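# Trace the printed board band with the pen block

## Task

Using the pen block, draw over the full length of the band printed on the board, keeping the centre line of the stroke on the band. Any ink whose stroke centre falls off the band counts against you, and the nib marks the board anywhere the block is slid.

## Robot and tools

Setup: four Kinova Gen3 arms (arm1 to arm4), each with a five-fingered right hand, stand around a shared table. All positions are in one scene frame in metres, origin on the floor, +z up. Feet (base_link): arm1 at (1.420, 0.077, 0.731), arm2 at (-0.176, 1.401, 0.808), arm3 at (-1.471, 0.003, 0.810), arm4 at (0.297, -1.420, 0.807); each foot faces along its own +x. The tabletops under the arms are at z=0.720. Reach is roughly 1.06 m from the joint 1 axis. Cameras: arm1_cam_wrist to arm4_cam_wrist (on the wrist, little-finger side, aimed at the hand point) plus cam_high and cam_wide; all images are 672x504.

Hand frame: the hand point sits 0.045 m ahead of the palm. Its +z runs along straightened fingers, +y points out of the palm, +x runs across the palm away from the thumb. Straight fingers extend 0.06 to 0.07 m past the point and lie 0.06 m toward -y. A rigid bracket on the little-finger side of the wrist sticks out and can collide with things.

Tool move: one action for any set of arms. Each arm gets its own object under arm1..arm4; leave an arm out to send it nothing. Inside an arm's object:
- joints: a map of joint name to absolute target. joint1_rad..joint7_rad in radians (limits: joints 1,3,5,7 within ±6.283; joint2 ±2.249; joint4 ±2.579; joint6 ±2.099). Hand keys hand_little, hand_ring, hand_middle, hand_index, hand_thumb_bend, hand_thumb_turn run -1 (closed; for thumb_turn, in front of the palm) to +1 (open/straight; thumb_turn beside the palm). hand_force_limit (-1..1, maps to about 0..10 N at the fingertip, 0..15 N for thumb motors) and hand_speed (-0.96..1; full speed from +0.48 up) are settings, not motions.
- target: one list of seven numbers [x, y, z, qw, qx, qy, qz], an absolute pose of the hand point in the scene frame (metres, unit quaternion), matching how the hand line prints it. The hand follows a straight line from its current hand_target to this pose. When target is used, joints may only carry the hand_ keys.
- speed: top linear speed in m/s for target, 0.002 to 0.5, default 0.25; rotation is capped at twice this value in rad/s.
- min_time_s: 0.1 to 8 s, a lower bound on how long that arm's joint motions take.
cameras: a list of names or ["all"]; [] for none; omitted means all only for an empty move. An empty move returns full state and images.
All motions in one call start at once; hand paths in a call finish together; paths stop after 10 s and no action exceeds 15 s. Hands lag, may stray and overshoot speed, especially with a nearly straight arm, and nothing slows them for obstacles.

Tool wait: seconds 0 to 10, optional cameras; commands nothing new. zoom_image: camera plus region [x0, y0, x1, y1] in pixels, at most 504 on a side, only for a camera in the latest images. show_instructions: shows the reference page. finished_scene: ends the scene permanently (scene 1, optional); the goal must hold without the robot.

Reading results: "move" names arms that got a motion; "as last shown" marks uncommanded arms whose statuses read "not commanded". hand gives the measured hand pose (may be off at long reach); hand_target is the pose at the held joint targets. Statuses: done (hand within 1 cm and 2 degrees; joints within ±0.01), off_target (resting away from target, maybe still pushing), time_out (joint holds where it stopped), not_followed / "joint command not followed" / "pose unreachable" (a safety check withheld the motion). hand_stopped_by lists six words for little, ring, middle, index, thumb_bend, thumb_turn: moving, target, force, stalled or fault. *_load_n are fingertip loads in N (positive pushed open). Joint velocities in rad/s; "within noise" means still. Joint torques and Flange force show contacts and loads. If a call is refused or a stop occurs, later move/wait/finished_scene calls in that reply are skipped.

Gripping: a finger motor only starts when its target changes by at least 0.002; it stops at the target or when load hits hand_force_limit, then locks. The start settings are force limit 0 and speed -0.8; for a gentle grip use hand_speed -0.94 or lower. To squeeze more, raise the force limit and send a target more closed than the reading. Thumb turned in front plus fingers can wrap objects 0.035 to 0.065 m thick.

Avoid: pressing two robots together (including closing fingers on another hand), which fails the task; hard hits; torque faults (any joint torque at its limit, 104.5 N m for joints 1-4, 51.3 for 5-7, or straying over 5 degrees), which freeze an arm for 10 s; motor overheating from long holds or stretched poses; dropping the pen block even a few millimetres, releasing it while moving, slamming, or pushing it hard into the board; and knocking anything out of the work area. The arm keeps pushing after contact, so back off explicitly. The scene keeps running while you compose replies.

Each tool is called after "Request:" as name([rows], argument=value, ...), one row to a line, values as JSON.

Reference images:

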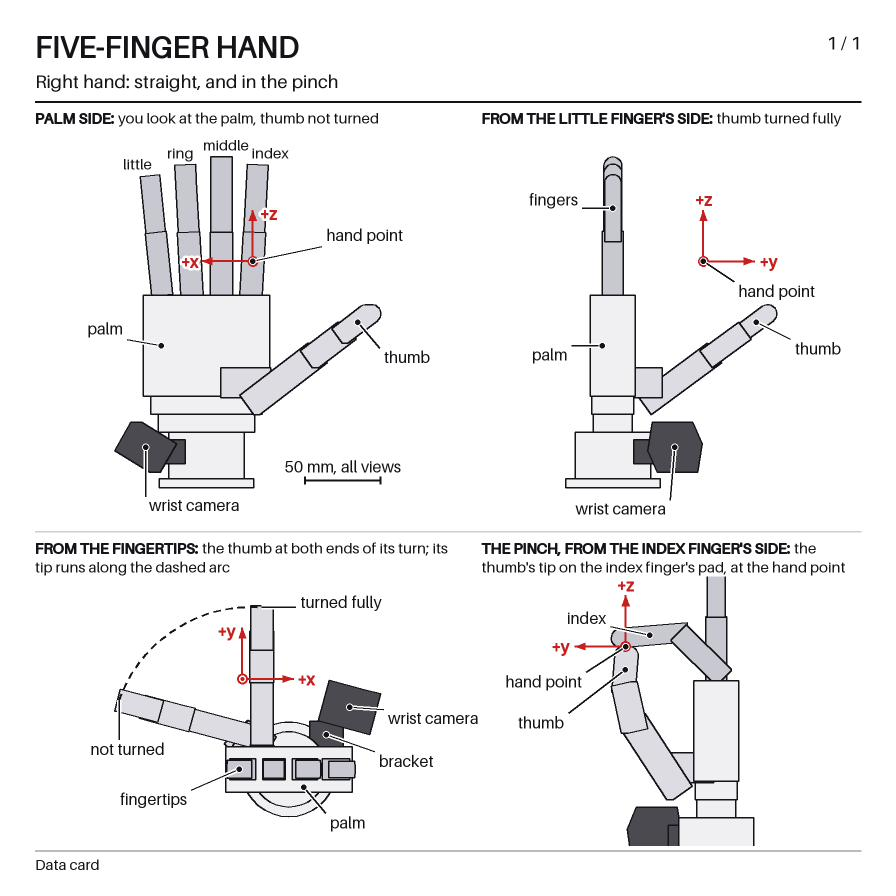

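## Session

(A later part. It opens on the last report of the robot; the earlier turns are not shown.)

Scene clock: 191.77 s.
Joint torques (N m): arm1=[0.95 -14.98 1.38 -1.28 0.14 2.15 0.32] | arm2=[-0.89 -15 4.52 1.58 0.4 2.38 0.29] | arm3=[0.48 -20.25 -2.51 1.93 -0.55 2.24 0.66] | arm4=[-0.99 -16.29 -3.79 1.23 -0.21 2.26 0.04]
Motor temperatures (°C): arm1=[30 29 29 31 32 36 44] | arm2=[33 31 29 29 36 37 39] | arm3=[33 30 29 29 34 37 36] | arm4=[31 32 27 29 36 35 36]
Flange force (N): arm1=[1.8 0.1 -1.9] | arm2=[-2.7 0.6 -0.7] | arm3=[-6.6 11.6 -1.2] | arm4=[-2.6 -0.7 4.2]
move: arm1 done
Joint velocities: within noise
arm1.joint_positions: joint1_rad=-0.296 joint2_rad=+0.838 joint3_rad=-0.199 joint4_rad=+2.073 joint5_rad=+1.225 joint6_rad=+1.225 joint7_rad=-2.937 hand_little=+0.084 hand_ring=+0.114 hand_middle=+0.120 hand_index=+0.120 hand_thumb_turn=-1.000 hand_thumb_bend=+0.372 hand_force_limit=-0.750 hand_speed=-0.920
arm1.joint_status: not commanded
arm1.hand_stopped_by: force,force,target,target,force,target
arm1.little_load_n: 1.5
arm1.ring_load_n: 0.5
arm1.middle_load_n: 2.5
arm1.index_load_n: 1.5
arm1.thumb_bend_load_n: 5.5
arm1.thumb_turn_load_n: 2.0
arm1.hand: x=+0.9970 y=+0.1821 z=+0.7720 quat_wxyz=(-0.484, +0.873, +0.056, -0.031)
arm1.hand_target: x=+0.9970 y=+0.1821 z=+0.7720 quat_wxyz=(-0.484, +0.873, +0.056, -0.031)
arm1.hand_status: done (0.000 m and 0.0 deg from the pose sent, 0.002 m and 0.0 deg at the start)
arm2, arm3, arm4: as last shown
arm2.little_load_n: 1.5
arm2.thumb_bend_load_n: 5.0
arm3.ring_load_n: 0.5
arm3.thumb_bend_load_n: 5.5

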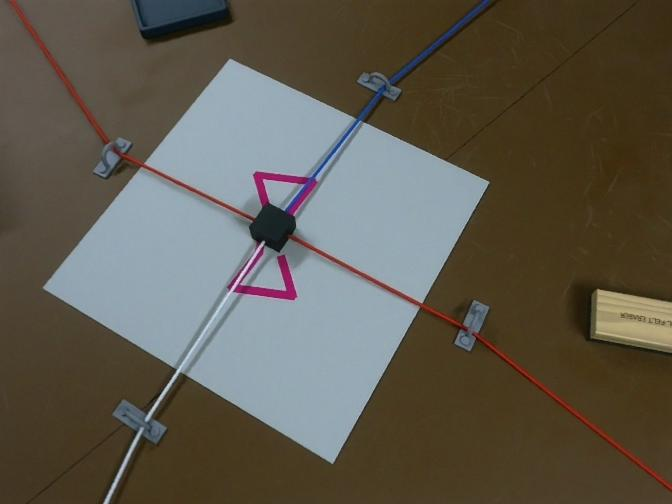

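Request:
move(cameras=["cam_wide", "cam_high"])

Request:
zoom_image(camera="cam_wide", region=[318, 252, 358, 282])

Scene clock: 224.03 s.
Joint torques (N m): arm1=[0.94 -14.94 1.41 -1.31 0.13 2.11 0.31] | arm2=[-0.97 -15.04 4.51 1.63 0.48 2.39 0.31] | arm3=[0.43 -20.31 -2.54 1.97 -0.56 2.23 0.67] | arm4=[-1.02 -16.33 -3.81 1.26 -0.19 2.25 0.04]
Motor temperatures (°C): arm1=[30 30 29 31 32 36 44] | arm2=[33 31 29 29 36 37 39] | arm3=[33 29 29 28 34 37 36] | arm4=[30 32 27 29 36 35 36]
Flange force (N): arm1=[1.9 0.0 -1.9] | arm2=[-2.9 0.8 -0.7] | arm3=[-6.8 11.8 -1.2] | arm4=[-2.7 -0.6 4.3]
Joint velocities: within noise
arm1.joint_positions: joint1_rad=-0.296 joint2_rad=+0.838 joint3_rad=-0.199 joint4_rad=+2.073 joint5_rad=+1.225 joint6_rad=+1.225 joint7_rad=-2.937 hand_little=+0.084 hand_ring=+0.114 hand_middle=+0.120 hand_index=+0.120 hand_thumb_turn=-1.000 hand_thumb_bend=+0.372 hand_force_limit=-0.750 hand_speed=-0.920
arm1.joint_status: not commanded
arm1.hand_stopped_by: force,force,target,target,force,target
arm1.little_load_n: 1.5
arm1.ring_load_n: 0.5
arm1.middle_load_n: 3.0
arm1.index_load_n: 2.0
arm1.thumb_bend_load_n: 5.5
arm1.thumb_turn_load_n: 2.0
arm1.hand: x=+0.9970 y=+0.1821 z=+0.7720 quat_wxyz=(-0.484, +0.873, +0.056, -0.031) (m; scene frame)
arm1.hand_target: x=+0.9970 y=+0.1821 z=+0.7720 quat_wxyz=(-0.484, +0.873, +0.056, -0.031) (m; scene frame)
arm1.hand_status: done (0.000 m and 0.0 deg from the pose sent, 0.002 m and 0.0 deg at the start)
arm2.joint_positions: joint1_rad=-0.767 joint2_rad=+1.091 joint3_rad=+0.307 joint4_rad=+1.995 joint5_rad=+0.725 joint6_rad=+0.876 joint7_rad=-2.837 hand_little=+0.069 hand_ring=+0.106 hand_middle=+0.120 hand_index=+0.120 hand_thumb_turn=-1.000 hand_thumb_bend=+0.376 hand_force_limit=-0.750 hand_speed=-0.920
arm2.joint_status: not commanded
arm2.hand_stopped_by: force,force,target,target,force,target
arm2.little_load_n: 2.0
arm2.ring_load_n: 0.0
arm2.middle_load_n: 2.5
arm2.index_load_n: 3.5
arm2.thumb_bend_load_n: 5.0
arm2.thumb_turn_load_n: 1.0
arm2.hand: x=-0.1739 y=+1.0231 z=+0.7720 quat_wxyz=(+0.321, -0.579, -0.656, +0.363) (m; scene frame)
arm2.hand_target: x=-0.1739 y=+1.0231 z=+0.7720 quat_wxyz=(+0.321, -0.579, -0.656, +0.363) (m; scene frame)
arm2.hand_status: not commanded
arm3.joint_positions: joint1_rad=-0.103 joint2_rad=+1.143 joint3_rad=-0.554 joint4_rad=+1.770 joint5_rad=+1.010 joint6_rad=+1.579 joint7_rad=-3.203 hand_little=+0.076 hand_ring=+0.106 hand_middle=+0.120 hand_index=+0.120 hand_thumb_turn=-1.000 hand_thumb_bend=+0.381 hand_force_limit=-0.750 hand_speed=-0.920
arm3.joint_status: not commanded
arm3.hand_stopped_by: force,force,target,target,force,target
arm3.little_load_n: 1.5
arm3.ring_load_n: 1.0
arm3.middle_load_n: 1.5
arm3.index_load_n: 1.0
arm3.thumb_bend_load_n: 5.5
arm3.thumb_turn_load_n: 3.0
arm3.hand: x=-1.0859 y=+0.0166 z=+0.7720 quat_wxyz=(+0.030, -0.054, -0.873, +0.484) (m; scene frame)
arm3.hand_target: x=-1.0859 y=+0.0166 z=+0.7720 quat_wxyz=(+0.030, -0.054, -0.873, +0.484) (m; scene frame)
arm3.hand_status: not commanded
arm4.joint_positions: joint1_rad=+0.301 joint2_rad=+1.251 joint3_rad=-0.824 joint4_rad=+2.146 joint5_rad=+1.778 joint6_rad=+1.799 joint7_rad=-3.063 hand_little=+0.061 hand_ring=+0.106 hand_middle=+0.120 hand_index=+0.120 hand_thumb_turn=-1.000 hand_thumb_bend=+0.342 hand_force_limit=-0.750 hand_speed=-0.920
arm4.joint_status: not commanded
arm4.hand_stopped_by: force,force,target,target,force,target
arm4.little_load_n: 1.0
arm4.ring_load_n: 0.0
arm4.middle_load_n: 2.0
arm4.index_load_n: 3.0
arm4.thumb_bend_load_n: 5.0
arm4.thumb_turn_load_n: 0.5
arm4.hand: x=+0.3862 y=-0.9705 z=+0.7720 quat_wxyz=(-0.408, +0.736, -0.473, +0.262) (m; scene frame)
arm4.hand_target: x=+0.3862 y=-0.9705 z=+0.7720 quat_wxyz=(-0.408, +0.736, -0.473, +0.262) (m; scene frame)
arm4.hand_status: not commanded
pictures: cam_high, cam_wide

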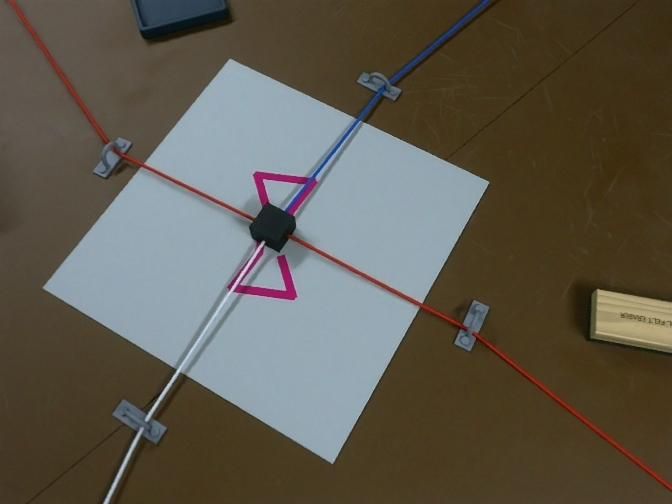

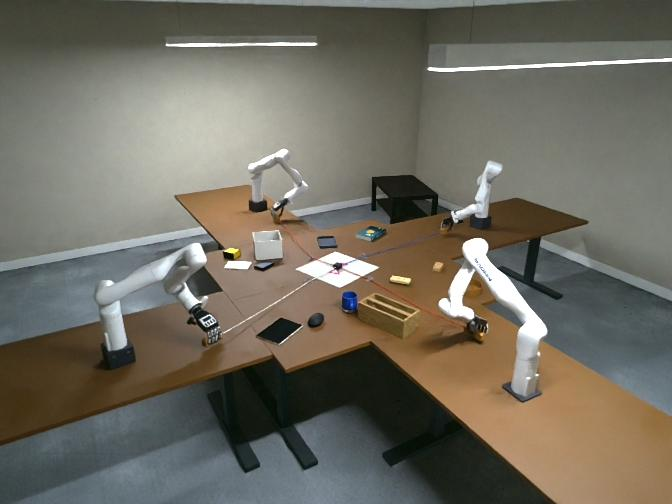

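Scaled by 12.600 from the camera's image (finer frame: 960x720).

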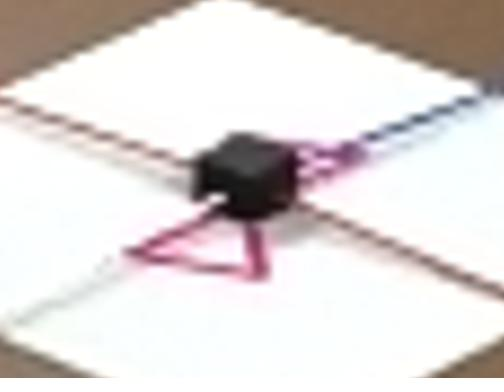

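Request:
move(arm2={"target": [-0.1751, 1.0330, 0.772, 0.3209, -0.5790, -0.6555, 0.3634], "speed": 0.01}, arm3={"target": [-1.0849, 0.0165, 0.772, 0.0300, -0.0541, -0.8729, 0.4839], "speed": 0.01}, arm4={"target": [0.3816, -0.9605, 0.772, 0.4080, -0.7360, 0.4725, -0.2619], "speed": 0.01}, cameras=["cam_high"])

Request:
zoom_image(camera="cam_high", region=[200, 150, 340, 310])

Scene clock: 234.67 s.
Joint torques (N m): arm1=[0.99 -14.86 1.4 -1.19 0.06 2.14 0.34] | arm2=[-0.96 -14.43 4.04 2.62 0.12 2.48 0.42] | arm3=[0.53 -20.71 -2.28 1.54 -0.11 2.25 0.55] | arm4=[-1.23 -16.77 -4.15 0.78 0.18 2.22 -0.02]
Motor temperatures (°C): arm1=[30 30 29 31 32 36 44] | arm2=[33 31 29 29 36 37 39] | arm3=[33 29 29 28 34 37 36] | arm4=[30 32 27 29 35 35 36]
Flange force (N): arm1=[1.7 0.0 -1.9] | arm2=[-4.7 0.7 -0.8] | arm3=[-5.5 11.7 -1.3] | arm4=[-1.7 -0.7 4.0]
move: arm2 done; arm3 done; arm4 done
Joint velocities: within noise
arm1: as last shown
arm1.index_load_n: 1.5
arm2.joint_positions: joint1_rad=-0.782 joint2_rad=+1.088 joint3_rad=+0.305 joint4_rad=+2.023 joint5_rad=+0.725 joint6_rad=+0.861 joint7_rad=-2.860 hand_little=+0.069 hand_ring=+0.106 hand_middle=+0.120 hand_index=+0.120 hand_thumb_turn=-1.000 hand_thumb_bend=+0.376 hand_force_limit=-0.750 hand_speed=-0.920
arm2.joint_status: not commanded
arm2.hand_stopped_by: force,force,target,target,force,target
arm2.little_load_n: 1.5
arm2.ring_load_n: 0.0
arm2.middle_load_n: 2.5
arm2.index_load_n: 3.5
arm2.thumb_bend_load_n: 5.0
arm2.thumb_turn_load_n: 1.5
arm2.hand: x=-0.1751 y=+1.0330 z=+0.7720 quat_wxyz=(+0.321, -0.579, -0.656, +0.363)
arm2.hand_target: x=-0.1751 y=+1.0330 z=+0.7720 quat_wxyz=(+0.321, -0.579, -0.656, +0.363)
arm2.hand_status: done (0.000 m and 0.0 deg from the pose sent, 0.010 m and 0.0 deg at the start)
arm3.joint_positions: joint1_rad=-0.103 joint2_rad=+1.143 joint3_rad=-0.553 joint4_rad=+1.767 joint5_rad=+1.010 joint6_rad=+1.580 joint7_rad=-3.200 hand_little=+0.076 hand_ring=+0.106 hand_middle=+0.120 hand_index=+0.120 hand_thumb_turn=-1.000 hand_thumb_bend=+0.381 hand_force_limit=-0.750 hand_speed=-0.920
arm3.joint_status: not commanded
arm3.hand_stopped_by: force,force,target,target,force,target
arm3.little_load_n: 1.5
arm3.ring_load_n: 1.0
arm3.middle_load_n: 2.0
arm3.index_load_n: 1.0
arm3.thumb_bend_load_n: 5.5
arm3.thumb_turn_load_n: 3.0
arm3.hand: x=-1.0849 y=+0.0165 z=+0.7720 quat_wxyz=(+0.030, -0.054, -0.873, +0.484)
arm3.hand_target: x=-1.0849 y=+0.0165 z=+0.7720 quat_wxyz=(+0.030, -0.054, -0.873, +0.484)
arm3.hand_status: done (0.000 m and 0.0 deg from the pose sent, 0.001 m and 0.0 deg at the start)
arm4.joint_positions: joint1_rad=+0.295 joint2_rad=+1.249 joint3_rad=-0.825 joint4_rad=+2.111 joint5_rad=+1.780 joint6_rad=+1.793 joint7_rad=-3.031 hand_little=+0.061 hand_ring=+0.106 hand_middle=+0.120 hand_index=+0.120 hand_thumb_turn=-1.000 hand_thumb_bend=+0.342 hand_force_limit=-0.750 hand_speed=-0.920
arm4.joint_status: not commanded
arm4.hand_stopped_by: force,force,target,target,force,target
arm4.little_load_n: 1.0
arm4.ring_load_n: 0.0
arm4.middle_load_n: 2.0
arm4.index_load_n: 3.0
arm4.thumb_bend_load_n: 5.0
arm4.thumb_turn_load_n: 0.5
arm4.hand: x=+0.3816 y=-0.9605 z=+0.7720 quat_wxyz=(-0.408, +0.736, -0.472, +0.262)
arm4.hand_target: x=+0.3816 y=-0.9605 z=+0.7720 quat_wxyz=(-0.408, +0.736, -0.472, +0.262)
arm4.hand_status: done (0.000 m and 0.0 deg from the pose sent, 0.011 m and 0.0 deg at the start)

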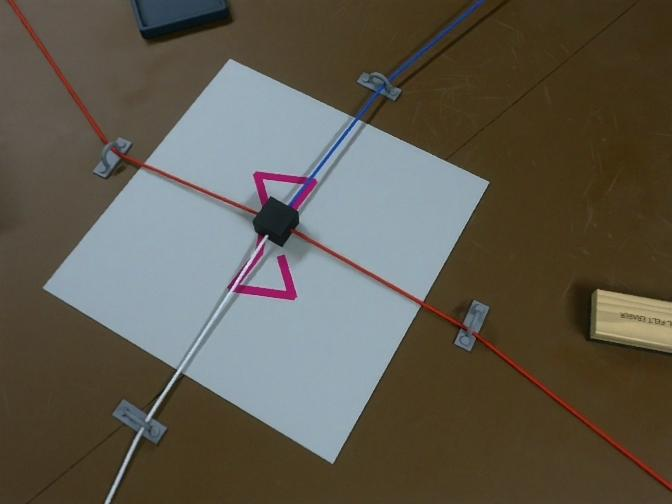

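Scaled by 3.150 from the camera's image (finer frame: 960x720).

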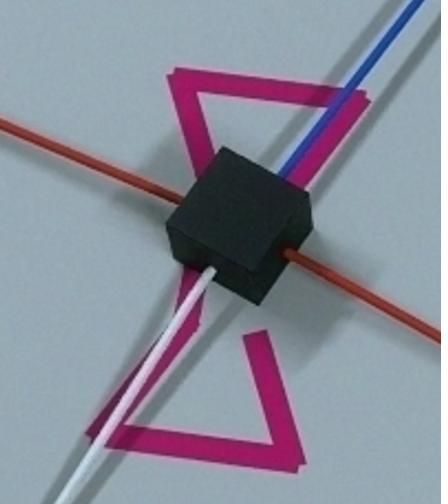

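Request:
zoom_image(camera="cam_high", region=[245, 190, 305, 260])

Scaled by 7.200 from the camera's image (finer frame: 960x720).

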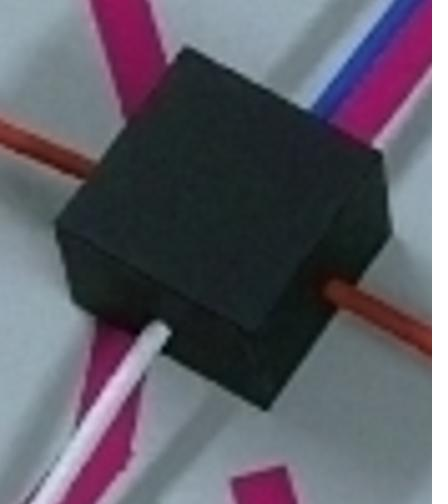

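Request:
move(arm1={"target": [0.9962, 0.1821, 0.772, 0.4838, -0.8728, -0.0564, 0.0313], "speed": 0.012}, arm2={"target": [-0.1771, 1.0488, 0.772, 0.3209, -0.5790, -0.6555, 0.3634], "speed": 0.012}, arm3={"target": [-1.0831, 0.0163, 0.772, 0.0300, -0.0541, -0.8729, 0.4839], "speed": 0.012}, arm4={"target": [0.3753, -0.9469, 0.772, 0.4080, -0.7360, 0.4725, -0.2619], "speed": 0.012}, cameras=["cam_high"])

Request:
zoom_image(camera="cam_high", region=[245, 180, 315, 260])

Scene clock: 244.43 s.
Joint torques (N m): arm1=[0.98 -14.95 1.4 -1.15 0.08 2.14 0.33] | arm2=[-0.92 -14.12 3.97 3.09 0.02 2.53 0.41] | arm3=[0.52 -20.77 -2.28 1.47 -0.05 2.23 0.57] | arm4=[-1.24 -17.11 -4.25 0.51 0.2 2.19 0.01]
Motor temperatures (°C): arm1=[30 30 29 31 32 36 44] | arm2=[33 31 29 29 36 37 39] | arm3=[32 29 29 28 33 37 36] | arm4=[30 32 27 29 35 35 36]
Flange force (N): arm1=[1.4 0.2 -1.9] | arm2=[-4.9 1.1 -0.8] | arm3=[-5.4 11.6 -1.3] | arm4=[-1.7 -0.6 4.0]
move: arm1 done; arm2 done; arm3 done; arm4 done
Joint velocities: within noise
arm1.joint_positions: joint1_rad=-0.296 joint2_rad=+0.839 joint3_rad=-0.198 joint4_rad=+2.071 joint5_rad=+1.225 joint6_rad=+1.225 joint7_rad=-2.935 hand_little=+0.084 hand_ring=+0.114 hand_middle=+0.120 hand_index=+0.120 hand_thumb_turn=-1.000 hand_thumb_bend=+0.372 hand_force_limit=-0.750 hand_speed=-0.920
arm1.joint_status: not commanded
arm1.hand_stopped_by: force,force,target,target,force,target
arm1.little_load_n: 1.5
arm1.ring_load_n: 0.5
arm1.middle_load_n: 3.0
arm1.index_load_n: 1.5
arm1.thumb_bend_load_n: 5.5
arm1.thumb_turn_load_n: 2.0
arm1.hand: x=+0.9962 y=+0.1821 z=+0.7720 quat_wxyz=(-0.484, +0.873, +0.056, -0.031)
arm1.hand_target: x=+0.9962 y=+0.1821 z=+0.7720 quat_wxyz=(-0.484, +0.873, +0.056, -0.031)
arm1.hand_status: done (0.000 m and 0.0 deg from the pose sent, 0.001 m and 0.0 deg at the start)
arm2.joint_positions: joint1_rad=-0.806 joint2_rad=+1.086 joint3_rad=+0.301 joint4_rad=+2.068 joint5_rad=+0.724 joint6_rad=+0.838 joint7_rad=-2.895 hand_little=+0.069 hand_ring=+0.106 hand_middle=+0.120 hand_index=+0.120 hand_thumb_turn=-1.000 hand_thumb_bend=+0.376 hand_force_limit=-0.750 hand_speed=-0.920
arm2.joint_status: not commanded
arm2.hand_stopped_by: force,force,target,target,force,target
arm2.little_load_n: 1.5
arm2.ring_load_n: 0.0
arm2.middle_load_n: 2.5
arm2.index_load_n: 3.5
arm2.thumb_bend_load_n: 5.0
arm2.thumb_turn_load_n: 1.5
arm2.hand: x=-0.1771 y=+1.0488 z=+0.7720 quat_wxyz=(+0.321, -0.579, -0.656, +0.363)
arm2.hand_target: x=-0.1771 y=+1.0488 z=+0.7720 quat_wxyz=(+0.321, -0.579, -0.656, +0.363)
arm2.hand_status: done (0.000 m and 0.0 deg from the pose sent, 0.016 m and 0.0 deg at the start)
arm3.joint_positions: joint1_rad=-0.102 joint2_rad=+1.144 joint3_rad=-0.552 joint4_rad=+1.762 joint5_rad=+1.012 joint6_rad=+1.581 joint7_rad=-3.195 hand_little=+0.076 hand_ring=+0.106 hand_middle=+0.120 hand_index=+0.120 hand_thumb_turn=-1.000 hand_thumb_bend=+0.381 hand_force_limit=-0.750 hand_speed=-0.920
arm3.joint_status: not commanded
arm3.hand_stopped_by: force,force,target,target,force,target
arm3.little_load_n: 1.5
arm3.ring_load_n: 1.0
arm3.middle_load_n: 1.5
arm3.index_load_n: 1.0
arm3.thumb_bend_load_n: 5.5
arm3.thumb_turn_load_n: 3.0
arm3.hand: x=-1.0831 y=+0.0163 z=+0.7720 quat_wxyz=(+0.030, -0.054, -0.873, +0.484)
arm3.hand_target: x=-1.0831 y=+0.0163 z=+0.7720 quat_wxyz=(+0.030, -0.054, -0.873, +0.484)
arm3.hand_status: done (0.000 m and 0.0 deg from the pose sent, 0.002 m and 0.0 deg at the start)
arm4.joint_positions: joint1_rad=+0.287 joint2_rad=+1.248 joint3_rad=-0.826 joint4_rad=+2.064 joint5_rad=+1.782 joint6_rad=+1.784 joint7_rad=-2.989 hand_little=+0.061 hand_ring=+0.106 hand_middle=+0.120 hand_index=+0.120 hand_thumb_turn=-1.000 hand_thumb_bend=+0.342 hand_force_limit=-0.750 hand_speed=-0.920
arm4.joint_status: not commanded
arm4.hand_stopped_by: force,force,target,target,force,target
arm4.little_load_n: 1.0
arm4.ring_load_n: 0.0
arm4.middle_load_n: 2.0
arm4.index_load_n: 3.0
arm4.thumb_bend_load_n: 5.0
arm4.thumb_turn_load_n: 0.5
arm4.hand: x=+0.3753 y=-0.9469 z=+0.7720 quat_wxyz=(-0.408, +0.736, -0.472, +0.262)
arm4.hand_target: x=+0.3753 y=-0.9469 z=+0.7720 quat_wxyz=(-0.408, +0.736, -0.472, +0.262)
arm4.hand_status: done (0.000 m and 0.0 deg from the pose sent, 0.015 m and 0.0 deg at the start)

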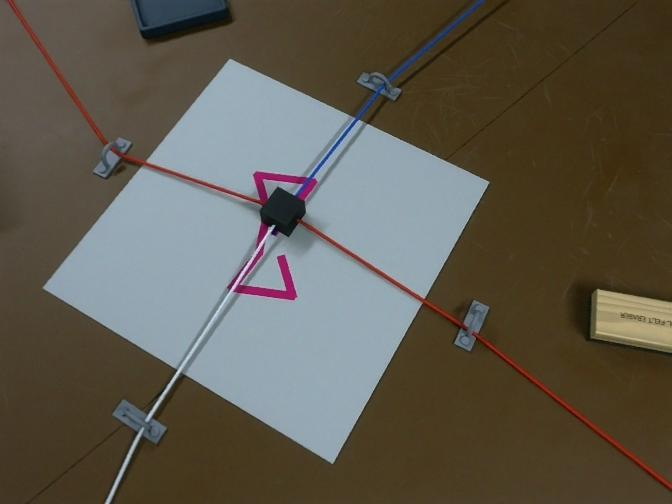

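Scaled by 6.300 from the camera's image (finer frame: 960x720).

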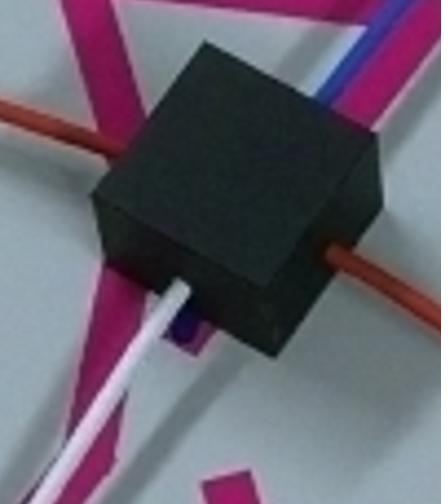

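Request:
zoom_image(camera="cam_high", region=[260, 220, 290, 245])

Scaled by 16.800 from the camera's image (finer frame: 960x720).

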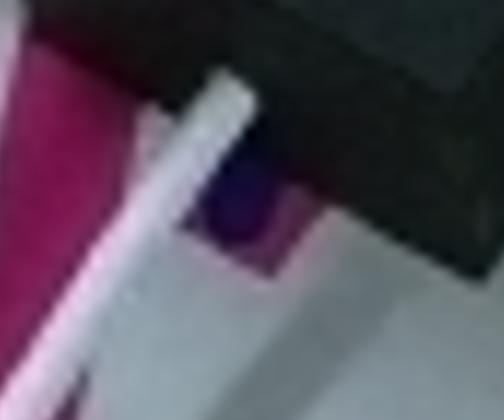

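Request:
move(arm1={"target": [0.9987, 0.1824, 0.772, 0.4838, -0.8728, -0.0564, 0.0313], "speed": 0.008}, arm2={"target": [-0.1778, 1.0548, 0.772, 0.3209, -0.5790, -0.6555, 0.3634], "speed": 0.008}, arm3={"target": [-1.0810, 0.0160, 0.772, 0.0300, -0.0541, -0.8729, 0.4839], "speed": 0.008}, arm4={"target": [0.3733, -0.9423, 0.772, 0.4080, -0.7360, 0.4725, -0.2619], "speed": 0.008}, cameras=["cam_high"])

Request:
zoom_image(camera="cam_high", region=[245, 165, 325, 255])

Scene clock: 257.70 s.
Joint torques (N m): arm1=[1.18 -14.52 1.5 -0.5 -0.34 2.22 0.4] | arm2=[-0.86 -13.71 3.73 3.53 -0.14 2.58 0.47] | arm3=[0.52 -20.69 -2.4 1.56 -0.12 2.22 0.59] | arm4=[-1.19 -17.2 -4.3 0.52 0.15 2.23 0]
Motor temperatures (°C): arm1=[30 30 29 31 32 36 44] | arm2=[33 31 29 29 36 37 39] | arm3=[32 29 29 28 33 37 36] | arm4=[30 32 27 29 35 35 36]
Flange force (N): arm1=[0.2 0.0 -1.8] | arm2=[-5.4 0.8 -0.9] | arm3=[-5.8 11.6 -1.4] | arm4=[-2.1 -0.5 4.1]
move: arm1 done; arm2 done; arm3 done; arm4 done
Joint velocities: within noise
arm1.joint_positions: joint1_rad=-0.297 joint2_rad=+0.837 joint3_rad=-0.199 joint4_rad=+2.079 joint5_rad=+1.226 joint6_rad=+1.224 joint7_rad=-2.942 hand_little=+0.084 hand_ring=+0.114 hand_middle=+0.120 hand_index=+0.120 hand_thumb_turn=-1.000 hand_thumb_bend=+0.372 hand_force_limit=-0.750 hand_speed=-0.920
arm1.joint_status: not commanded
arm1.hand_stopped_by: force,force,target,target,force,target
arm1.little_load_n: 1.5
arm1.ring_load_n: 0.5
arm1.middle_load_n: 3.0
arm1.index_load_n: 2.0
arm1.thumb_bend_load_n: 5.5
arm1.thumb_turn_load_n: 2.5
arm1.hand: x=+0.9987 y=+0.1824 z=+0.7720 quat_wxyz=(-0.484, +0.873, +0.056, -0.031)
arm1.hand_target: x=+0.9987 y=+0.1824 z=+0.7720 quat_wxyz=(-0.484, +0.873, +0.056, -0.031)
arm1.hand_status: done (0.000 m and 0.0 deg from the pose sent, 0.003 m and 0.0 deg at the start)
arm2.joint_positions: joint1_rad=-0.816 joint2_rad=+1.086 joint3_rad=+0.299 joint4_rad=+2.084 joint5_rad=+0.724 joint6_rad=+0.828 joint7_rad=-2.909 hand_little=+0.069 hand_ring=+0.106 hand_middle=+0.120 hand_index=+0.120 hand_thumb_turn=-1.000 hand_thumb_bend=+0.376 hand_force_limit=-0.750 hand_speed=-0.920
arm2.joint_status: not commanded
arm2.hand_stopped_by: force,force,target,target,force,target
arm2.little_load_n: 1.5
arm2.ring_load_n: 0.0
arm2.middle_load_n: 2.5
arm2.index_load_n: 3.5
arm2.thumb_bend_load_n: 5.5
arm2.thumb_turn_load_n: 1.5
arm2.hand: x=-0.1778 y=+1.0548 z=+0.7720 quat_wxyz=(+0.321, -0.579, -0.656, +0.363)
arm2.hand_target: x=-0.1778 y=+1.0548 z=+0.7720 quat_wxyz=(+0.321, -0.579, -0.656, +0.363)
arm2.hand_status: done (0.000 m and 0.0 deg from the pose sent, 0.006 m and 0.0 deg at the start)
arm3.joint_positions: joint1_rad=-0.100 joint2_rad=+1.144 joint3_rad=-0.551 joint4_rad=+1.756 joint5_rad=+1.014 joint6_rad=+1.583 joint7_rad=-3.189 hand_little=+0.076 hand_ring=+0.106 hand_middle=+0.120 hand_index=+0.120 hand_thumb_turn=-1.000 hand_thumb_bend=+0.381 hand_force_limit=-0.750 hand_speed=-0.920
arm3.joint_status: not commanded
arm3.hand_stopped_by: force,force,target,target,force,target
arm3.little_load_n: 1.5
arm3.ring_load_n: 1.0
arm3.middle_load_n: 2.0
arm3.index_load_n: 1.5
arm3.thumb_bend_load_n: 5.5
arm3.thumb_turn_load_n: 2.5
arm3.hand: x=-1.0810 y=+0.0160 z=+0.7720 quat_wxyz=(+0.030, -0.054, -0.873, +0.484)
arm3.hand_target: x=-1.0810 y=+0.0160 z=+0.7720 quat_wxyz=(+0.030, -0.054, -0.873, +0.484)
arm3.hand_status: done (0.000 m and 0.0 deg from the pose sent, 0.002 m and 0.0 deg at the start)
arm4.joint_positions: joint1_rad=+0.284 joint2_rad=+1.248 joint3_rad=-0.827 joint4_rad=+2.048 joint5_rad=+1.782 joint6_rad=+1.781 joint7_rad=-2.975 hand_little=+0.061 hand_ring=+0.106 hand_middle=+0.120 hand_index=+0.120 hand_thumb_turn=-1.000 hand_thumb_bend=+0.342 hand_force_limit=-0.750 hand_speed=-0.920
arm4.joint_status: not commanded
arm4.hand_stopped_by: force,force,target,target,force,target
arm4.little_load_n: 1.0
arm4.ring_load_n: 0.0
arm4.middle_load_n: 2.0
arm4.index_load_n: 3.0
arm4.thumb_bend_load_n: 5.0
arm4.thumb_turn_load_n: 0.0
arm4.hand: x=+0.3733 y=-0.9423 z=+0.7720 quat_wxyz=(-0.408, +0.736, -0.473, +0.262)
arm4.hand_target: x=+0.3733 y=-0.9423 z=+0.7720 quat_wxyz=(-0.408, +0.736, -0.473, +0.262)
arm4.hand_status: done (0.000 m and 0.0 deg from the pose sent, 0.005 m and 0.0 deg at the start)

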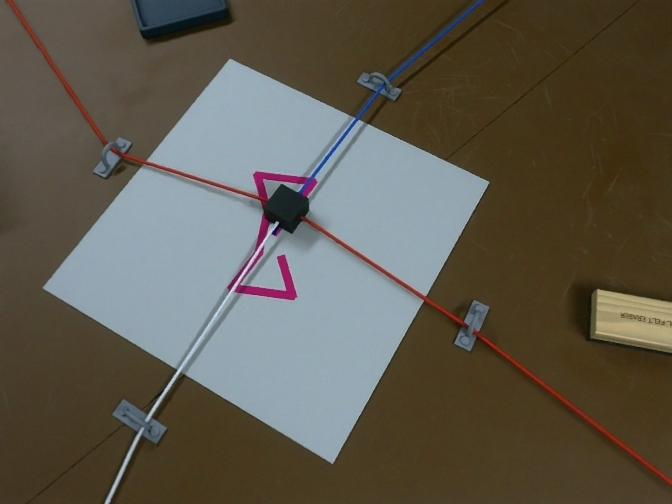

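Scaled by 5.600 from the camera's image (finer frame: 960x720).

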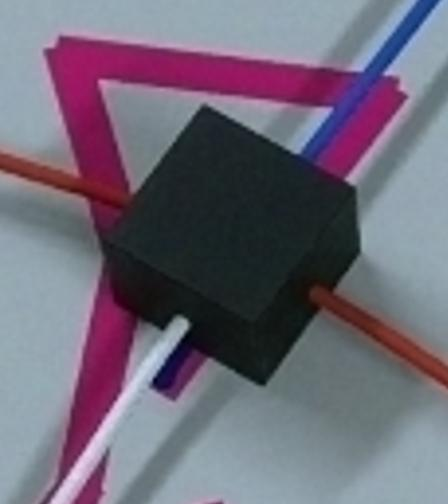

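Request:
move(arm1={"target": [0.9972, 0.1822, 0.772, 0.4838, -0.8728, -0.0564, 0.0313], "speed": 0.012}, arm2={"target": [-0.1804, 1.0749, 0.772, 0.3209, -0.5790, -0.6555, 0.3634], "speed": 0.012}, arm3={"target": [-1.0756, 0.0153, 0.772, 0.0300, -0.0541, -0.8729, 0.4839], "speed": 0.012}, arm4={"target": [0.3646, -0.9234, 0.772, 0.4080, -0.7360, 0.4725, -0.2619], "speed": 0.012}, cameras=["cam_high"])

Request:
zoom_image(camera="cam_high", region=[250, 160, 330, 250])

Scene clock: 265.77 s.
Joint torques (N m): arm1=[1.06 -14.67 1.46 -0.74 -0.16 2.21 0.38] | arm2=[-0.88 -13.3 3.6 3.99 -0.19 2.52 0.48] | arm3=[0.5 -20.8 -2.4 1.53 -0.21 2.25 0.61] | arm4=[-1.23 -17.75 -4.44 0.07 0.36 2.19 -0.02]
Motor temperatures (°C): arm1=[30 30 29 31 32 36 44] | arm2=[33 31 29 29 36 37 39] | arm3=[32 29 29 28 33 37 36] | arm4=[30 32 27 29 35 35 36]
Flange force (N): arm1=[0.6 0.0 -1.9] | arm2=[-5.4 1.0 -1.2] | arm3=[-6.2 11.7 -1.3] | arm4=[-1.8 -0.5 3.7]
move: arm1 done; arm2 done; arm3 done; arm4 done
Joint velocities: within noise
arm1.joint_positions: joint1_rad=-0.296 joint2_rad=+0.838 joint3_rad=-0.199 joint4_rad=+2.074 joint5_rad=+1.226 joint6_rad=+1.225 joint7_rad=-2.938 hand_little=+0.084 hand_ring=+0.114 hand_middle=+0.120 hand_index=+0.120 hand_thumb_turn=-1.000 hand_thumb_bend=+0.372 hand_force_limit=-0.750 hand_speed=-0.920
arm1.joint_status: not commanded
arm1.hand_stopped_by: force,force,target,target,force,target
arm1.little_load_n: 1.5
arm1.ring_load_n: 0.0
arm1.middle_load_n: 3.0
arm1.index_load_n: 1.5
arm1.thumb_bend_load_n: 5.0
arm1.thumb_turn_load_n: 2.0
arm1.hand: x=+0.9972 y=+0.1822 z=+0.7720 quat_wxyz=(-0.484, +0.873, +0.056, -0.031)
arm1.hand_target: x=+0.9972 y=+0.1822 z=+0.7720 quat_wxyz=(-0.484, +0.873, +0.056, -0.031)
arm1.hand_status: done (0.000 m and 0.0 deg from the pose sent, 0.002 m and 0.0 deg at the start)
arm2.joint_positions: joint1_rad=-0.848 joint2_rad=+1.085 joint3_rad=+0.293 joint4_rad=+2.138 joint5_rad=+0.721 joint6_rad=+0.797 joint7_rad=-2.955 hand_little=+0.069 hand_ring=+0.106 hand_middle=+0.120 hand_index=+0.120 hand_thumb_turn=-1.000 hand_thumb_bend=+0.376 hand_force_limit=-0.750 hand_speed=-0.920
arm2.joint_status: not commanded
arm2.hand_stopped_by: force,force,target,target,force,target
arm2.little_load_n: 1.5
arm2.ring_load_n: 0.0
arm2.middle_load_n: 2.5
arm2.index_load_n: 3.5
arm2.thumb_bend_load_n: 5.0
arm2.thumb_turn_load_n: 1.5
arm2.hand: x=-0.1804 y=+1.0749 z=+0.7720 quat_wxyz=(+0.321, -0.579, -0.656, +0.363)
arm2.hand_target: x=-0.1804 y=+1.0749 z=+0.7720 quat_wxyz=(+0.321, -0.579, -0.656, +0.363)
arm2.hand_status: done (0.000 m and 0.0 deg from the pose sent, 0.020 m and 0.0 deg at the start)
arm3.joint_positions: joint1_rad=-0.096 joint2_rad=+1.146 joint3_rad=-0.548 joint4_rad=+1.742 joint5_rad=+1.019 joint6_rad=+1.588 joint7_rad=-3.174 hand_little=+0.076 hand_ring=+0.106 hand_middle=+0.120 hand_index=+0.120 hand_thumb_turn=-1.000 hand_thumb_bend=+0.381 hand_force_limit=-0.750 hand_speed=-0.920
arm3.joint_status: not commanded
arm3.hand_stopped_by: force,force,target,target,force,target
arm3.little_load_n: 1.5
arm3.ring_load_n: 1.0
arm3.middle_load_n: 2.0
arm3.index_load_n: 1.0
arm3.thumb_bend_load_n: 5.5
arm3.thumb_turn_load_n: 3.0
arm3.hand: x=-1.0756 y=+0.0153 z=+0.7720 quat_wxyz=(+0.030, -0.054, -0.873, +0.484)
arm3.hand_target: x=-1.0756 y=+0.0153 z=+0.7720 quat_wxyz=(+0.030, -0.054, -0.873, +0.484)
arm3.hand_status: done (0.000 m and 0.0 deg from the pose sent, 0.005 m and 0.0 deg at the start)
arm4.joint_positions: joint1_rad=+0.270 joint2_rad=+1.249 joint3_rad=-0.827 joint4_rad=+1.980 joint5_rad=+1.785 joint6_rad=+1.770 joint7_rad=-2.918 hand_little=+0.061 hand_ring=+0.106 hand_middle=+0.120 hand_index=+0.120 hand_thumb_turn=-1.000 hand_thumb_bend=+0.342 hand_force_limit=-0.750 hand_speed=-0.920
arm4.joint_status: not commanded
arm4.hand_stopped_by: force,force,target,target,force,target
arm4.little_load_n: 1.0
arm4.ring_load_n: 0.0
arm4.middle_load_n: 2.0
arm4.index_load_n: 3.0
arm4.thumb_bend_load_n: 5.0
arm4.thumb_turn_load_n: 0.0
arm4.hand: x=+0.3646 y=-0.9234 z=+0.7720 quat_wxyz=(-0.408, +0.736, -0.472, +0.262)
arm4.hand_target: x=+0.3646 y=-0.9234 z=+0.7720 quat_wxyz=(-0.408, +0.736, -0.472, +0.262)
arm4.hand_status: done (0.000 m and 0.0 deg from the pose sent, 0.021 m and 0.0 deg at the start)

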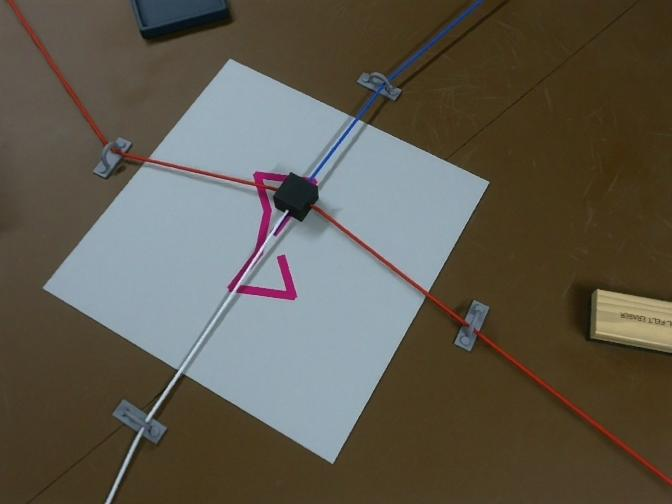

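Scaled by 5.600 from the camera's image (finer frame: 960x720).

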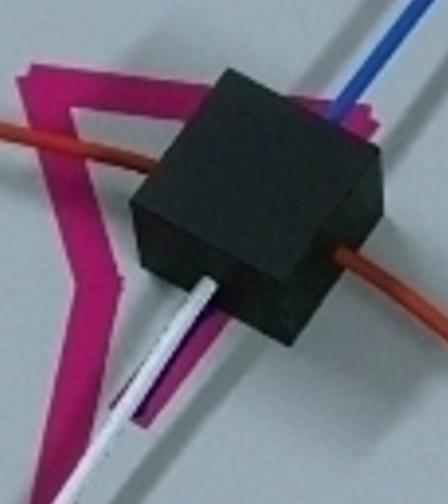

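Request:
move(arm1={"target": [0.9938, 0.1817, 0.772, 0.4838, -0.8728, -0.0564, 0.0313], "speed": 0.012}, arm2={"target": [-0.1826, 1.0930, 0.772, 0.3209, -0.5790, -0.6555, 0.3634], "speed": 0.012}, arm3={"target": [-1.0702, 0.0147, 0.772, 0.0300, -0.0541, -0.8729, 0.4839], "speed": 0.012}, arm4={"target": [0.3570, -0.9069, 0.772, 0.4080, -0.7360, 0.4725, -0.2619], "speed": 0.012}, cameras=["cam_high"])

Request:
zoom_image(camera="cam_high", region=[250, 140, 340, 240])

Scene clock: 274.27 s.
Joint torques (N m): arm1=[1.05 -14.86 1.45 -0.98 -0.05 2.19 0.37] | arm2=[-0.9 -12.98 3.46 4.53 -0.23 2.51 0.48] | arm3=[0.48 -20.99 -2.3 1.33 -0.1 2.28 0.6] | arm4=[-1.24 -18.2 -4.57 -0.26 0.46 2.16 0]
Motor temperatures (°C): arm1=[30 30 29 31 32 36 44] | arm2=[33 31 29 29 36 37 39] | arm3=[32 29 29 28 33 37 36] | arm4=[30 32 27 29 35 35 36]
Flange force (N): arm1=[1.0 0.1 -1.9] | arm2=[-5.7 1.4 -1.3] | arm3=[-6.0 11.5 -1.3] | arm4=[-1.7 -0.5 3.6]
move: arm1 done; arm2 done; arm3 done; arm4 done
Joint velocities: within noise
arm1.joint_positions: joint1_rad=-0.295 joint2_rad=+0.840 joint3_rad=-0.198 joint4_rad=+2.063 joint5_rad=+1.224 joint6_rad=+1.227 joint7_rad=-2.928 hand_little=+0.084 hand_ring=+0.114 hand_middle=+0.120 hand_index=+0.120 hand_thumb_turn=-1.000 hand_thumb_bend=+0.372 hand_force_limit=-0.750 hand_speed=-0.920
arm1.joint_status: not commanded
arm1.hand_stopped_by: force,force,target,target,force,target
arm1.little_load_n: 1.5
arm1.ring_load_n: 0.5
arm1.middle_load_n: 3.0
arm1.index_load_n: 1.5
arm1.thumb_bend_load_n: 5.0
arm1.thumb_turn_load_n: 2.0
arm1.hand: x=+0.9938 y=+0.1817 z=+0.7720 quat_wxyz=(-0.484, +0.873, +0.056, -0.031)
arm1.hand_target: x=+0.9938 y=+0.1817 z=+0.7720 quat_wxyz=(-0.484, +0.873, +0.056, -0.031)
arm1.hand_status: done (0.000 m and 0.0 deg from the pose sent, 0.003 m and 0.0 deg at the start)
arm2.joint_positions: joint1_rad=-0.878 joint2_rad=+1.087 joint3_rad=+0.285 joint4_rad=+2.185 joint5_rad=+0.717 joint6_rad=+0.769 joint7_rad=-2.997 hand_little=+0.069 hand_ring=+0.106 hand_middle=+0.120 hand_index=+0.120 hand_thumb_turn=-1.000 hand_thumb_bend=+0.376 hand_force_limit=-0.750 hand_speed=-0.920
arm2.joint_status: not commanded
arm2.hand_stopped_by: force,force,target,target,force,target
arm2.little_load_n: 1.5
arm2.ring_load_n: 0.0
arm2.middle_load_n: 2.5
arm2.index_load_n: 3.5
arm2.thumb_bend_load_n: 5.0
arm2.thumb_turn_load_n: 1.5
arm2.hand: x=-0.1826 y=+1.0930 z=+0.7720 quat_wxyz=(+0.321, -0.579, -0.656, +0.363)
arm2.hand_target: x=-0.1826 y=+1.0930 z=+0.7720 quat_wxyz=(+0.321, -0.579, -0.656, +0.363)
arm2.hand_status: done (0.000 m and 0.0 deg from the pose sent, 0.018 m and 0.0 deg at the start)
arm3.joint_positions: joint1_rad=-0.093 joint2_rad=+1.148 joint3_rad=-0.545 joint4_rad=+1.726 joint5_rad=+1.024 joint6_rad=+1.592 joint7_rad=-3.159 hand_little=+0.076 hand_ring=+0.106 hand_middle=+0.120 hand_index=+0.120 hand_thumb_turn=-1.000 hand_thumb_bend=+0.381 hand_force_limit=-0.750 hand_speed=-0.920
arm3.joint_status: not commanded
arm3.hand_stopped_by: force,force,target,target,force,target
arm3.little_load_n: 1.5
arm3.ring_load_n: 1.0
arm3.middle_load_n: 2.0
arm3.index_load_n: 1.0
arm3.thumb_bend_load_n: 5.5
arm3.thumb_turn_load_n: 3.0
arm3.hand: x=-1.0702 y=+0.0147 z=+0.7720 quat_wxyz=(+0.030, -0.054, -0.873, +0.484)
arm3.hand_target: x=-1.0702 y=+0.0147 z=+0.7720 quat_wxyz=(+0.030, -0.054, -0.873, +0.484)
arm3.hand_status: done (0.000 m and 0.0 deg from the pose sent, 0.005 m and 0.0 deg at the start)
arm4.joint_positions: joint1_rad=+0.257 joint2_rad=+1.252 joint3_rad=-0.826 joint4_rad=+1.920 joint5_rad=+1.787 joint6_rad=+1.761 joint7_rad=-2.869 hand_little=+0.061 hand_ring=+0.106 hand_middle=+0.120 hand_index=+0.120 hand_thumb_turn=-1.000 hand_thumb_bend=+0.342 hand_force_limit=-0.750 hand_speed=-0.920
arm4.joint_status: not commanded
arm4.hand_stopped_by: force,force,target,target,force,target
arm4.little_load_n: 1.0
arm4.ring_load_n: 0.0
arm4.middle_load_n: 2.0
arm4.index_load_n: 3.0
arm4.thumb_bend_load_n: 5.0
arm4.thumb_turn_load_n: 0.5
arm4.hand: x=+0.3570 y=-0.9069 z=+0.7720 quat_wxyz=(-0.408, +0.736, -0.472, +0.262)
arm4.hand_target: x=+0.3570 y=-0.9069 z=+0.7720 quat_wxyz=(-0.408, +0.736, -0.472, +0.262)
arm4.hand_status: done (0.000 m and 0.0 deg from the pose sent, 0.018 m and 0.0 deg at the start)

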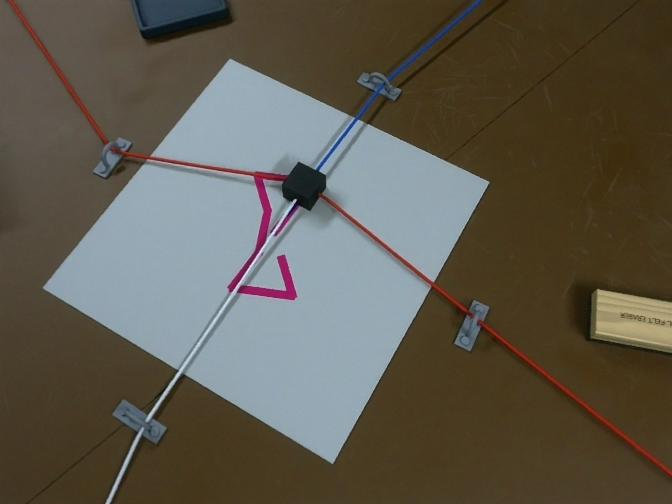

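Scaled by 5.040 from the camera's image (finer frame: 960x720).

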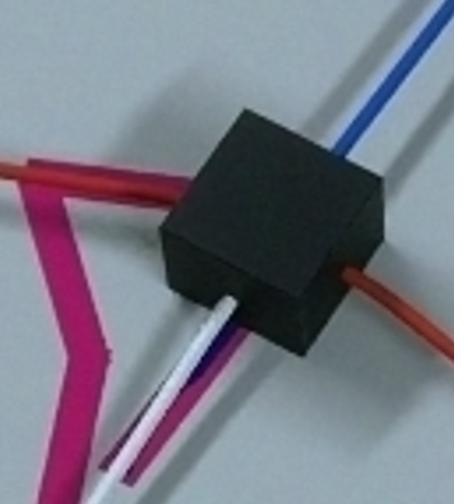

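Request:
move(arm1={"target": [0.9895, 0.1812, 0.772, 0.4838, -0.8728, -0.0564, 0.0313], "speed": 0.012}, arm2={"target": [-0.1847, 1.1095, 0.772, 0.3209, -0.5790, -0.6555, 0.3634], "speed": 0.012}, arm3={"target": [-1.0645, 0.0140, 0.772, 0.0300, -0.0541, -0.8729, 0.4839], "speed": 0.012}, arm4={"target": [0.3503, -0.8921, 0.772, 0.4080, -0.7360, 0.4725, -0.2619], "speed": 0.012}, cameras=["cam_high"])

Request:
zoom_image(camera="cam_high", region=[250, 140, 340, 240])

Scene clock: 279.73 s.
Joint torques (N m): arm1=[0.98 -15.11 1.42 -1.3 0.1 2.15 0.32] | arm2=[-0.81 -12.63 3.27 4.89 -0.3 2.4 0.48] | arm3=[0.53 -21.23 -2.28 1.15 0.06 2.26 0.53] | arm4=[-1.24 -18.59 -4.66 -0.54 0.54 2.12 0]
Motor temperatures (°C): arm1=[30 30 29 31 32 36 44] | arm2=[33 31 29 29 36 37 39] | arm3=[32 29 29 28 33 37 36] | arm4=[30 32 27 29 35 35 36]
Flange force (N): arm1=[1.4 0.0 -1.9] | arm2=[-5.7 1.5 -1.8] | arm3=[-6.0 11.6 -1.4] | arm4=[-1.7 -0.5 3.4]
move: arm1 done; arm2 done; arm3 done; arm4 done
Joint velocities: within noise
arm1.joint_positions: joint1_rad=-0.293 joint2_rad=+0.843 joint3_rad=-0.197 joint4_rad=+2.049 joint5_rad=+1.223 joint6_rad=+1.230 joint7_rad=-2.916 hand_little=+0.084 hand_ring=+0.114 hand_middle=+0.120 hand_index=+0.120 hand_thumb_turn=-1.000 hand_thumb_bend=+0.372 hand_force_limit=-0.750 hand_speed=-0.920
arm1.joint_status: not commanded
arm1.hand_stopped_by: force,force,target,target,force,target
arm1.little_load_n: 1.5
arm1.ring_load_n: 0.5
arm1.middle_load_n: 3.0
arm1.index_load_n: 2.0
arm1.thumb_bend_load_n: 5.0
arm1.thumb_turn_load_n: 2.0
arm1.hand: x=+0.9895 y=+0.1812 z=+0.7720 quat_wxyz=(-0.484, +0.873, +0.056, -0.031)
arm1.hand_target: x=+0.9895 y=+0.1812 z=+0.7720 quat_wxyz=(-0.484, +0.873, +0.056, -0.031)
arm1.hand_status: done (0.000 m and 0.0 deg from the pose sent, 0.004 m and 0.0 deg at the start)
arm2.joint_positions: joint1_rad=-0.907 joint2_rad=+1.090 joint3_rad=+0.277 joint4_rad=+2.226 joint5_rad=+0.711 joint6_rad=+0.742 joint7_rad=-3.035 hand_little=+0.069 hand_ring=+0.106 hand_middle=+0.120 hand_index=+0.120 hand_thumb_turn=-1.000 hand_thumb_bend=+0.376 hand_force_limit=-0.750 hand_speed=-0.920
arm2.joint_status: not commanded
arm2.hand_stopped_by: force,force,target,target,force,target
arm2.little_load_n: 1.5
arm2.ring_load_n: 0.0
arm2.middle_load_n: 2.5
arm2.index_load_n: 3.5
arm2.thumb_bend_load_n: 5.0
arm2.thumb_turn_load_n: 1.5
arm2.hand: x=-0.1847 y=+1.1095 z=+0.7720 quat_wxyz=(+0.321, -0.579, -0.656, +0.363)
arm2.hand_target: x=-0.1847 y=+1.1095 z=+0.7720 quat_wxyz=(+0.321, -0.579, -0.656, +0.363)
arm2.hand_status: done (0.000 m and 0.0 deg from the pose sent, 0.017 m and 0.0 deg at the start)
arm3.joint_positions: joint1_rad=-0.089 joint2_rad=+1.150 joint3_rad=-0.541 joint4_rad=+1.710 joint5_rad=+1.029 joint6_rad=+1.597 joint7_rad=-3.143 hand_little=+0.076 hand_ring=+0.106 hand_middle=+0.120 hand_index=+0.120 hand_thumb_turn=-1.000 hand_thumb_bend=+0.381 hand_force_limit=-0.750 hand_speed=-0.920
arm3.joint_status: not commanded
arm3.hand_stopped_by: force,force,target,target,force,target
arm3.little_load_n: 1.5
arm3.ring_load_n: 1.0
arm3.middle_load_n: 2.0
arm3.index_load_n: 1.0
arm3.thumb_bend_load_n: 5.5
arm3.thumb_turn_load_n: 2.5
arm3.hand: x=-1.0645 y=+0.0140 z=+0.7720 quat_wxyz=(+0.030, -0.054, -0.873, +0.484)
arm3.hand_target: x=-1.0645 y=+0.0140 z=+0.7720 quat_wxyz=(+0.030, -0.054, -0.873, +0.484)
arm3.hand_status: done (0.000 m and 0.0 deg from the pose sent, 0.006 m and 0.0 deg at the start)
arm4.joint_positions: joint1_rad=+0.244 joint2_rad=+1.257 joint3_rad=-0.825 joint4_rad=+1.865 joint5_rad=+1.789 joint6_rad=+1.752 joint7_rad=-2.825 hand_little=+0.061 hand_ring=+0.106 hand_middle=+0.120 hand_index=+0.120 hand_thumb_turn=-1.000 hand_thumb_bend=+0.342 hand_force_limit=-0.750 hand_speed=-0.920
arm4.joint_status: not commanded
arm4.hand_stopped_by: force,force,target,target,force,target
arm4.little_load_n: 1.0
arm4.ring_load_n: 0.0
arm4.middle_load_n: 2.0
arm4.index_load_n: 3.0
arm4.thumb_bend_load_n: 5.0
arm4.thumb_turn_load_n: 0.5
arm4.hand: x=+0.3503 y=-0.8921 z=+0.7720 quat_wxyz=(-0.408, +0.736, -0.472, +0.262)
arm4.hand_target: x=+0.3503 y=-0.8921 z=+0.7720 quat_wxyz=(-0.408, +0.736, -0.472, +0.262)
arm4.hand_status: done (0.000 m and 0.0 deg from the pose sent, 0.016 m and 0.0 deg at the start)

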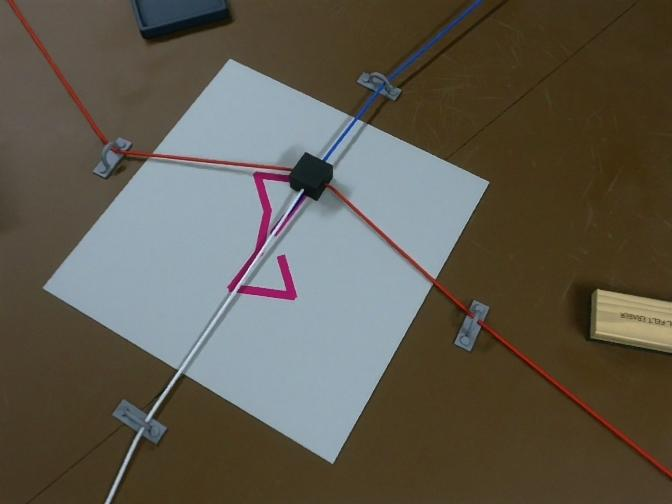

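Scaled by 5.040 from the camera's image (finer frame: 960x720).

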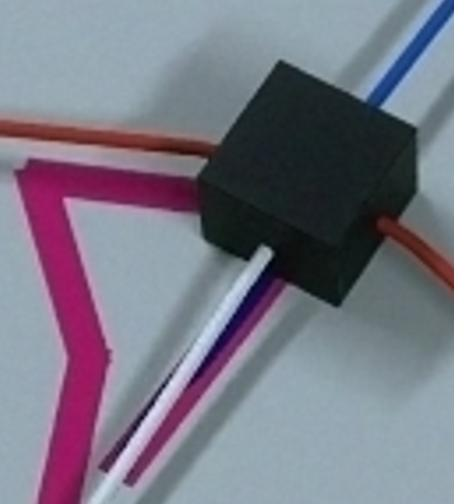

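Request:
move(arm1={"target": [0.9772, 0.1796, 0.772, 0.4838, -0.8728, -0.0564, 0.0313], "speed": 0.012}, arm2={"target": [-0.1837, 1.1018, 0.772, 0.3209, -0.5790, -0.6555, 0.3634], "speed": 0.012}, arm3={"target": [-1.0785, 0.0157, 0.772, 0.0300, -0.0541, -0.8729, 0.4839], "speed": 0.012}, arm4={"target": [0.3529, -0.8979, 0.772, 0.4080, -0.7360, 0.4725, -0.2619], "speed": 0.012}, cameras=["cam_high"])

Request:
zoom_image(camera="cam_high", region=[250, 140, 340, 240])

Scene clock: 298.17 s.
Joint torques (N m): arm1=[0.95 -15.61 1.4 -1.72 0.27 2.13 0.3] | arm2=[-0.9 -13.05 3.77 4.01 0.01 2.44 0.38] | arm3=[0.4 -20.1 -2.69 2.24 -0.9 2.22 0.71] | arm4=[-0.99 -18.27 -4.4 -0.2 0.27 2.26 0.03]
Motor temperatures (°C): arm1=[30 30 29 31 32 36 44] | arm2=[33 31 29 29 36 37 39] | arm3=[32 29 29 28 33 37 36] | arm4=[30 32 27 29 35 35 36]
Flange force (N): arm1=[1.7 0.2 -1.9] | arm2=[-3.9 1.4 -1.7] | arm3=[-8.3 11.7 -1.4] | arm4=[-2.6 -0.5 3.5]
move: arm1 done; arm2 done; arm3 done; arm4 done
Joint velocities: within noise
arm1.joint_positions: joint1_rad=-0.288 joint2_rad=+0.851 joint3_rad=-0.194 joint4_rad=+2.008 joint5_rad=+1.219 joint6_rad=+1.238 joint7_rad=-2.882 hand_little=+0.084 hand_ring=+0.114 hand_middle=+0.120 hand_index=+0.120 hand_thumb_turn=-1.000 hand_thumb_bend=+0.372 hand_force_limit=-0.750 hand_speed=-0.920
arm1.joint_status: not commanded
arm1.hand_stopped_by: force,force,target,target,force,target
arm1.little_load_n: 1.5
arm1.ring_load_n: 0.5
arm1.middle_load_n: 3.0
arm1.index_load_n: 1.5
arm1.thumb_bend_load_n: 5.0
arm1.thumb_turn_load_n: 2.0
arm1.hand: x=+0.9772 y=+0.1796 z=+0.7720 quat_wxyz=(-0.484, +0.873, +0.056, -0.031)
arm1.hand_target: x=+0.9772 y=+0.1796 z=+0.7720 quat_wxyz=(-0.484, +0.873, +0.056, -0.031)
arm1.hand_status: done (0.000 m and 0.0 deg from the pose sent, 0.012 m and 0.0 deg at the start)
arm2.joint_positions: joint1_rad=-0.893 joint2_rad=+1.088 joint3_rad=+0.281 joint4_rad=+2.207 joint5_rad=+0.714 joint6_rad=+0.755 joint7_rad=-3.017 hand_little=+0.069 hand_ring=+0.106 hand_middle=+0.120 hand_index=+0.120 hand_thumb_turn=-1.000 hand_thumb_bend=+0.376 hand_force_limit=-0.750 hand_speed=-0.920
arm2.joint_status: not commanded
arm2.hand_stopped_by: force,force,target,target,force,target
arm2.little_load_n: 1.5
arm2.ring_load_n: 0.0
arm2.middle_load_n: 2.5
arm2.index_load_n: 3.0
arm2.thumb_bend_load_n: 5.0
arm2.thumb_turn_load_n: 1.5
arm2.hand: x=-0.1837 y=+1.1018 z=+0.7720 quat_wxyz=(+0.321, -0.579, -0.656, +0.363)
arm2.hand_target: x=-0.1837 y=+1.1018 z=+0.7720 quat_wxyz=(+0.321, -0.579, -0.656, +0.363)
arm2.hand_status: done (0.000 m and 0.0 deg from the pose sent, 0.008 m and 0.0 deg at the start)
arm3.joint_positions: joint1_rad=-0.098 joint2_rad=+1.145 joint3_rad=-0.550 joint4_rad=+1.749 joint5_rad=+1.016 joint6_rad=+1.585 joint7_rad=-3.182 hand_little=+0.076 hand_ring=+0.106 hand_middle=+0.120 hand_index=+0.120 hand_thumb_turn=-1.000 hand_thumb_bend=+0.381 hand_force_limit=-0.750 hand_speed=-0.920
arm3.joint_status: not commanded
arm3.hand_stopped_by: force,force,target,target,force,target
arm3.little_load_n: 1.0
arm3.ring_load_n: 1.0
arm3.middle_load_n: 2.0
arm3.index_load_n: 1.5
arm3.thumb_bend_load_n: 5.5
arm3.thumb_turn_load_n: 3.5
arm3.hand: x=-1.0785 y=+0.0157 z=+0.7720 quat_wxyz=(+0.030, -0.054, -0.873, +0.484)
arm3.hand_target: x=-1.0785 y=+0.0157 z=+0.7720 quat_wxyz=(+0.030, -0.054, -0.873, +0.484)
arm3.hand_status: done (0.000 m and 0.0 deg from the pose sent, 0.014 m and 0.0 deg at the start)
arm4.joint_positions: joint1_rad=+0.249 joint2_rad=+1.255 joint3_rad=-0.826 joint4_rad=+1.886 joint5_rad=+1.788 joint6_rad=+1.756 joint7_rad=-2.842 hand_little=+0.061 hand_ring=+0.106 hand_middle=+0.120 hand_index=+0.120 hand_thumb_turn=-1.000 hand_thumb_bend=+0.342 hand_force_limit=-0.750 hand_speed=-0.920
arm4.joint_status: not commanded
arm4.hand_stopped_by: force,force,target,target,force,target
arm4.little_load_n: 1.5
arm4.ring_load_n: 0.0
arm4.middle_load_n: 2.5
arm4.index_load_n: 3.5
arm4.thumb_bend_load_n: 5.0
arm4.thumb_turn_load_n: 0.5
arm4.hand: x=+0.3529 y=-0.8979 z=+0.7720 quat_wxyz=(-0.408, +0.736, -0.472, +0.262)
arm4.hand_target: x=+0.3529 y=-0.8979 z=+0.7720 quat_wxyz=(-0.408, +0.736, -0.472, +0.262)
arm4.hand_status: done (0.000 m and 0.0 deg from the pose sent, 0.006 m and 0.0 deg at the start)

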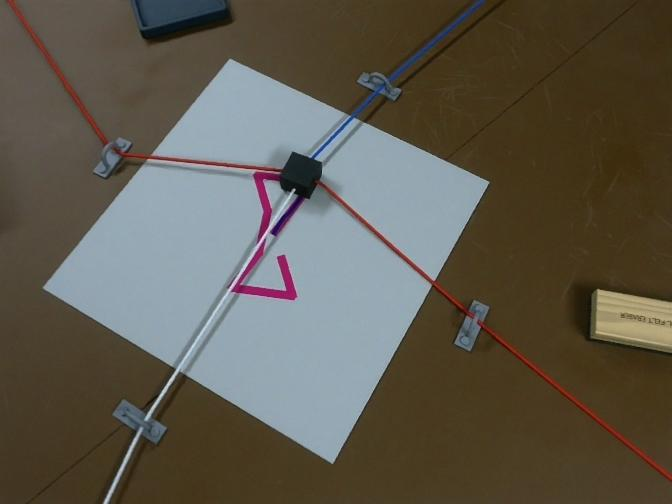

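Scaled by 5.040 from the camera's image (finer frame: 960x720).

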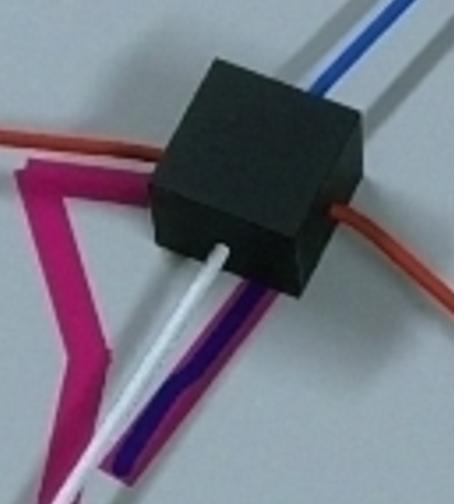

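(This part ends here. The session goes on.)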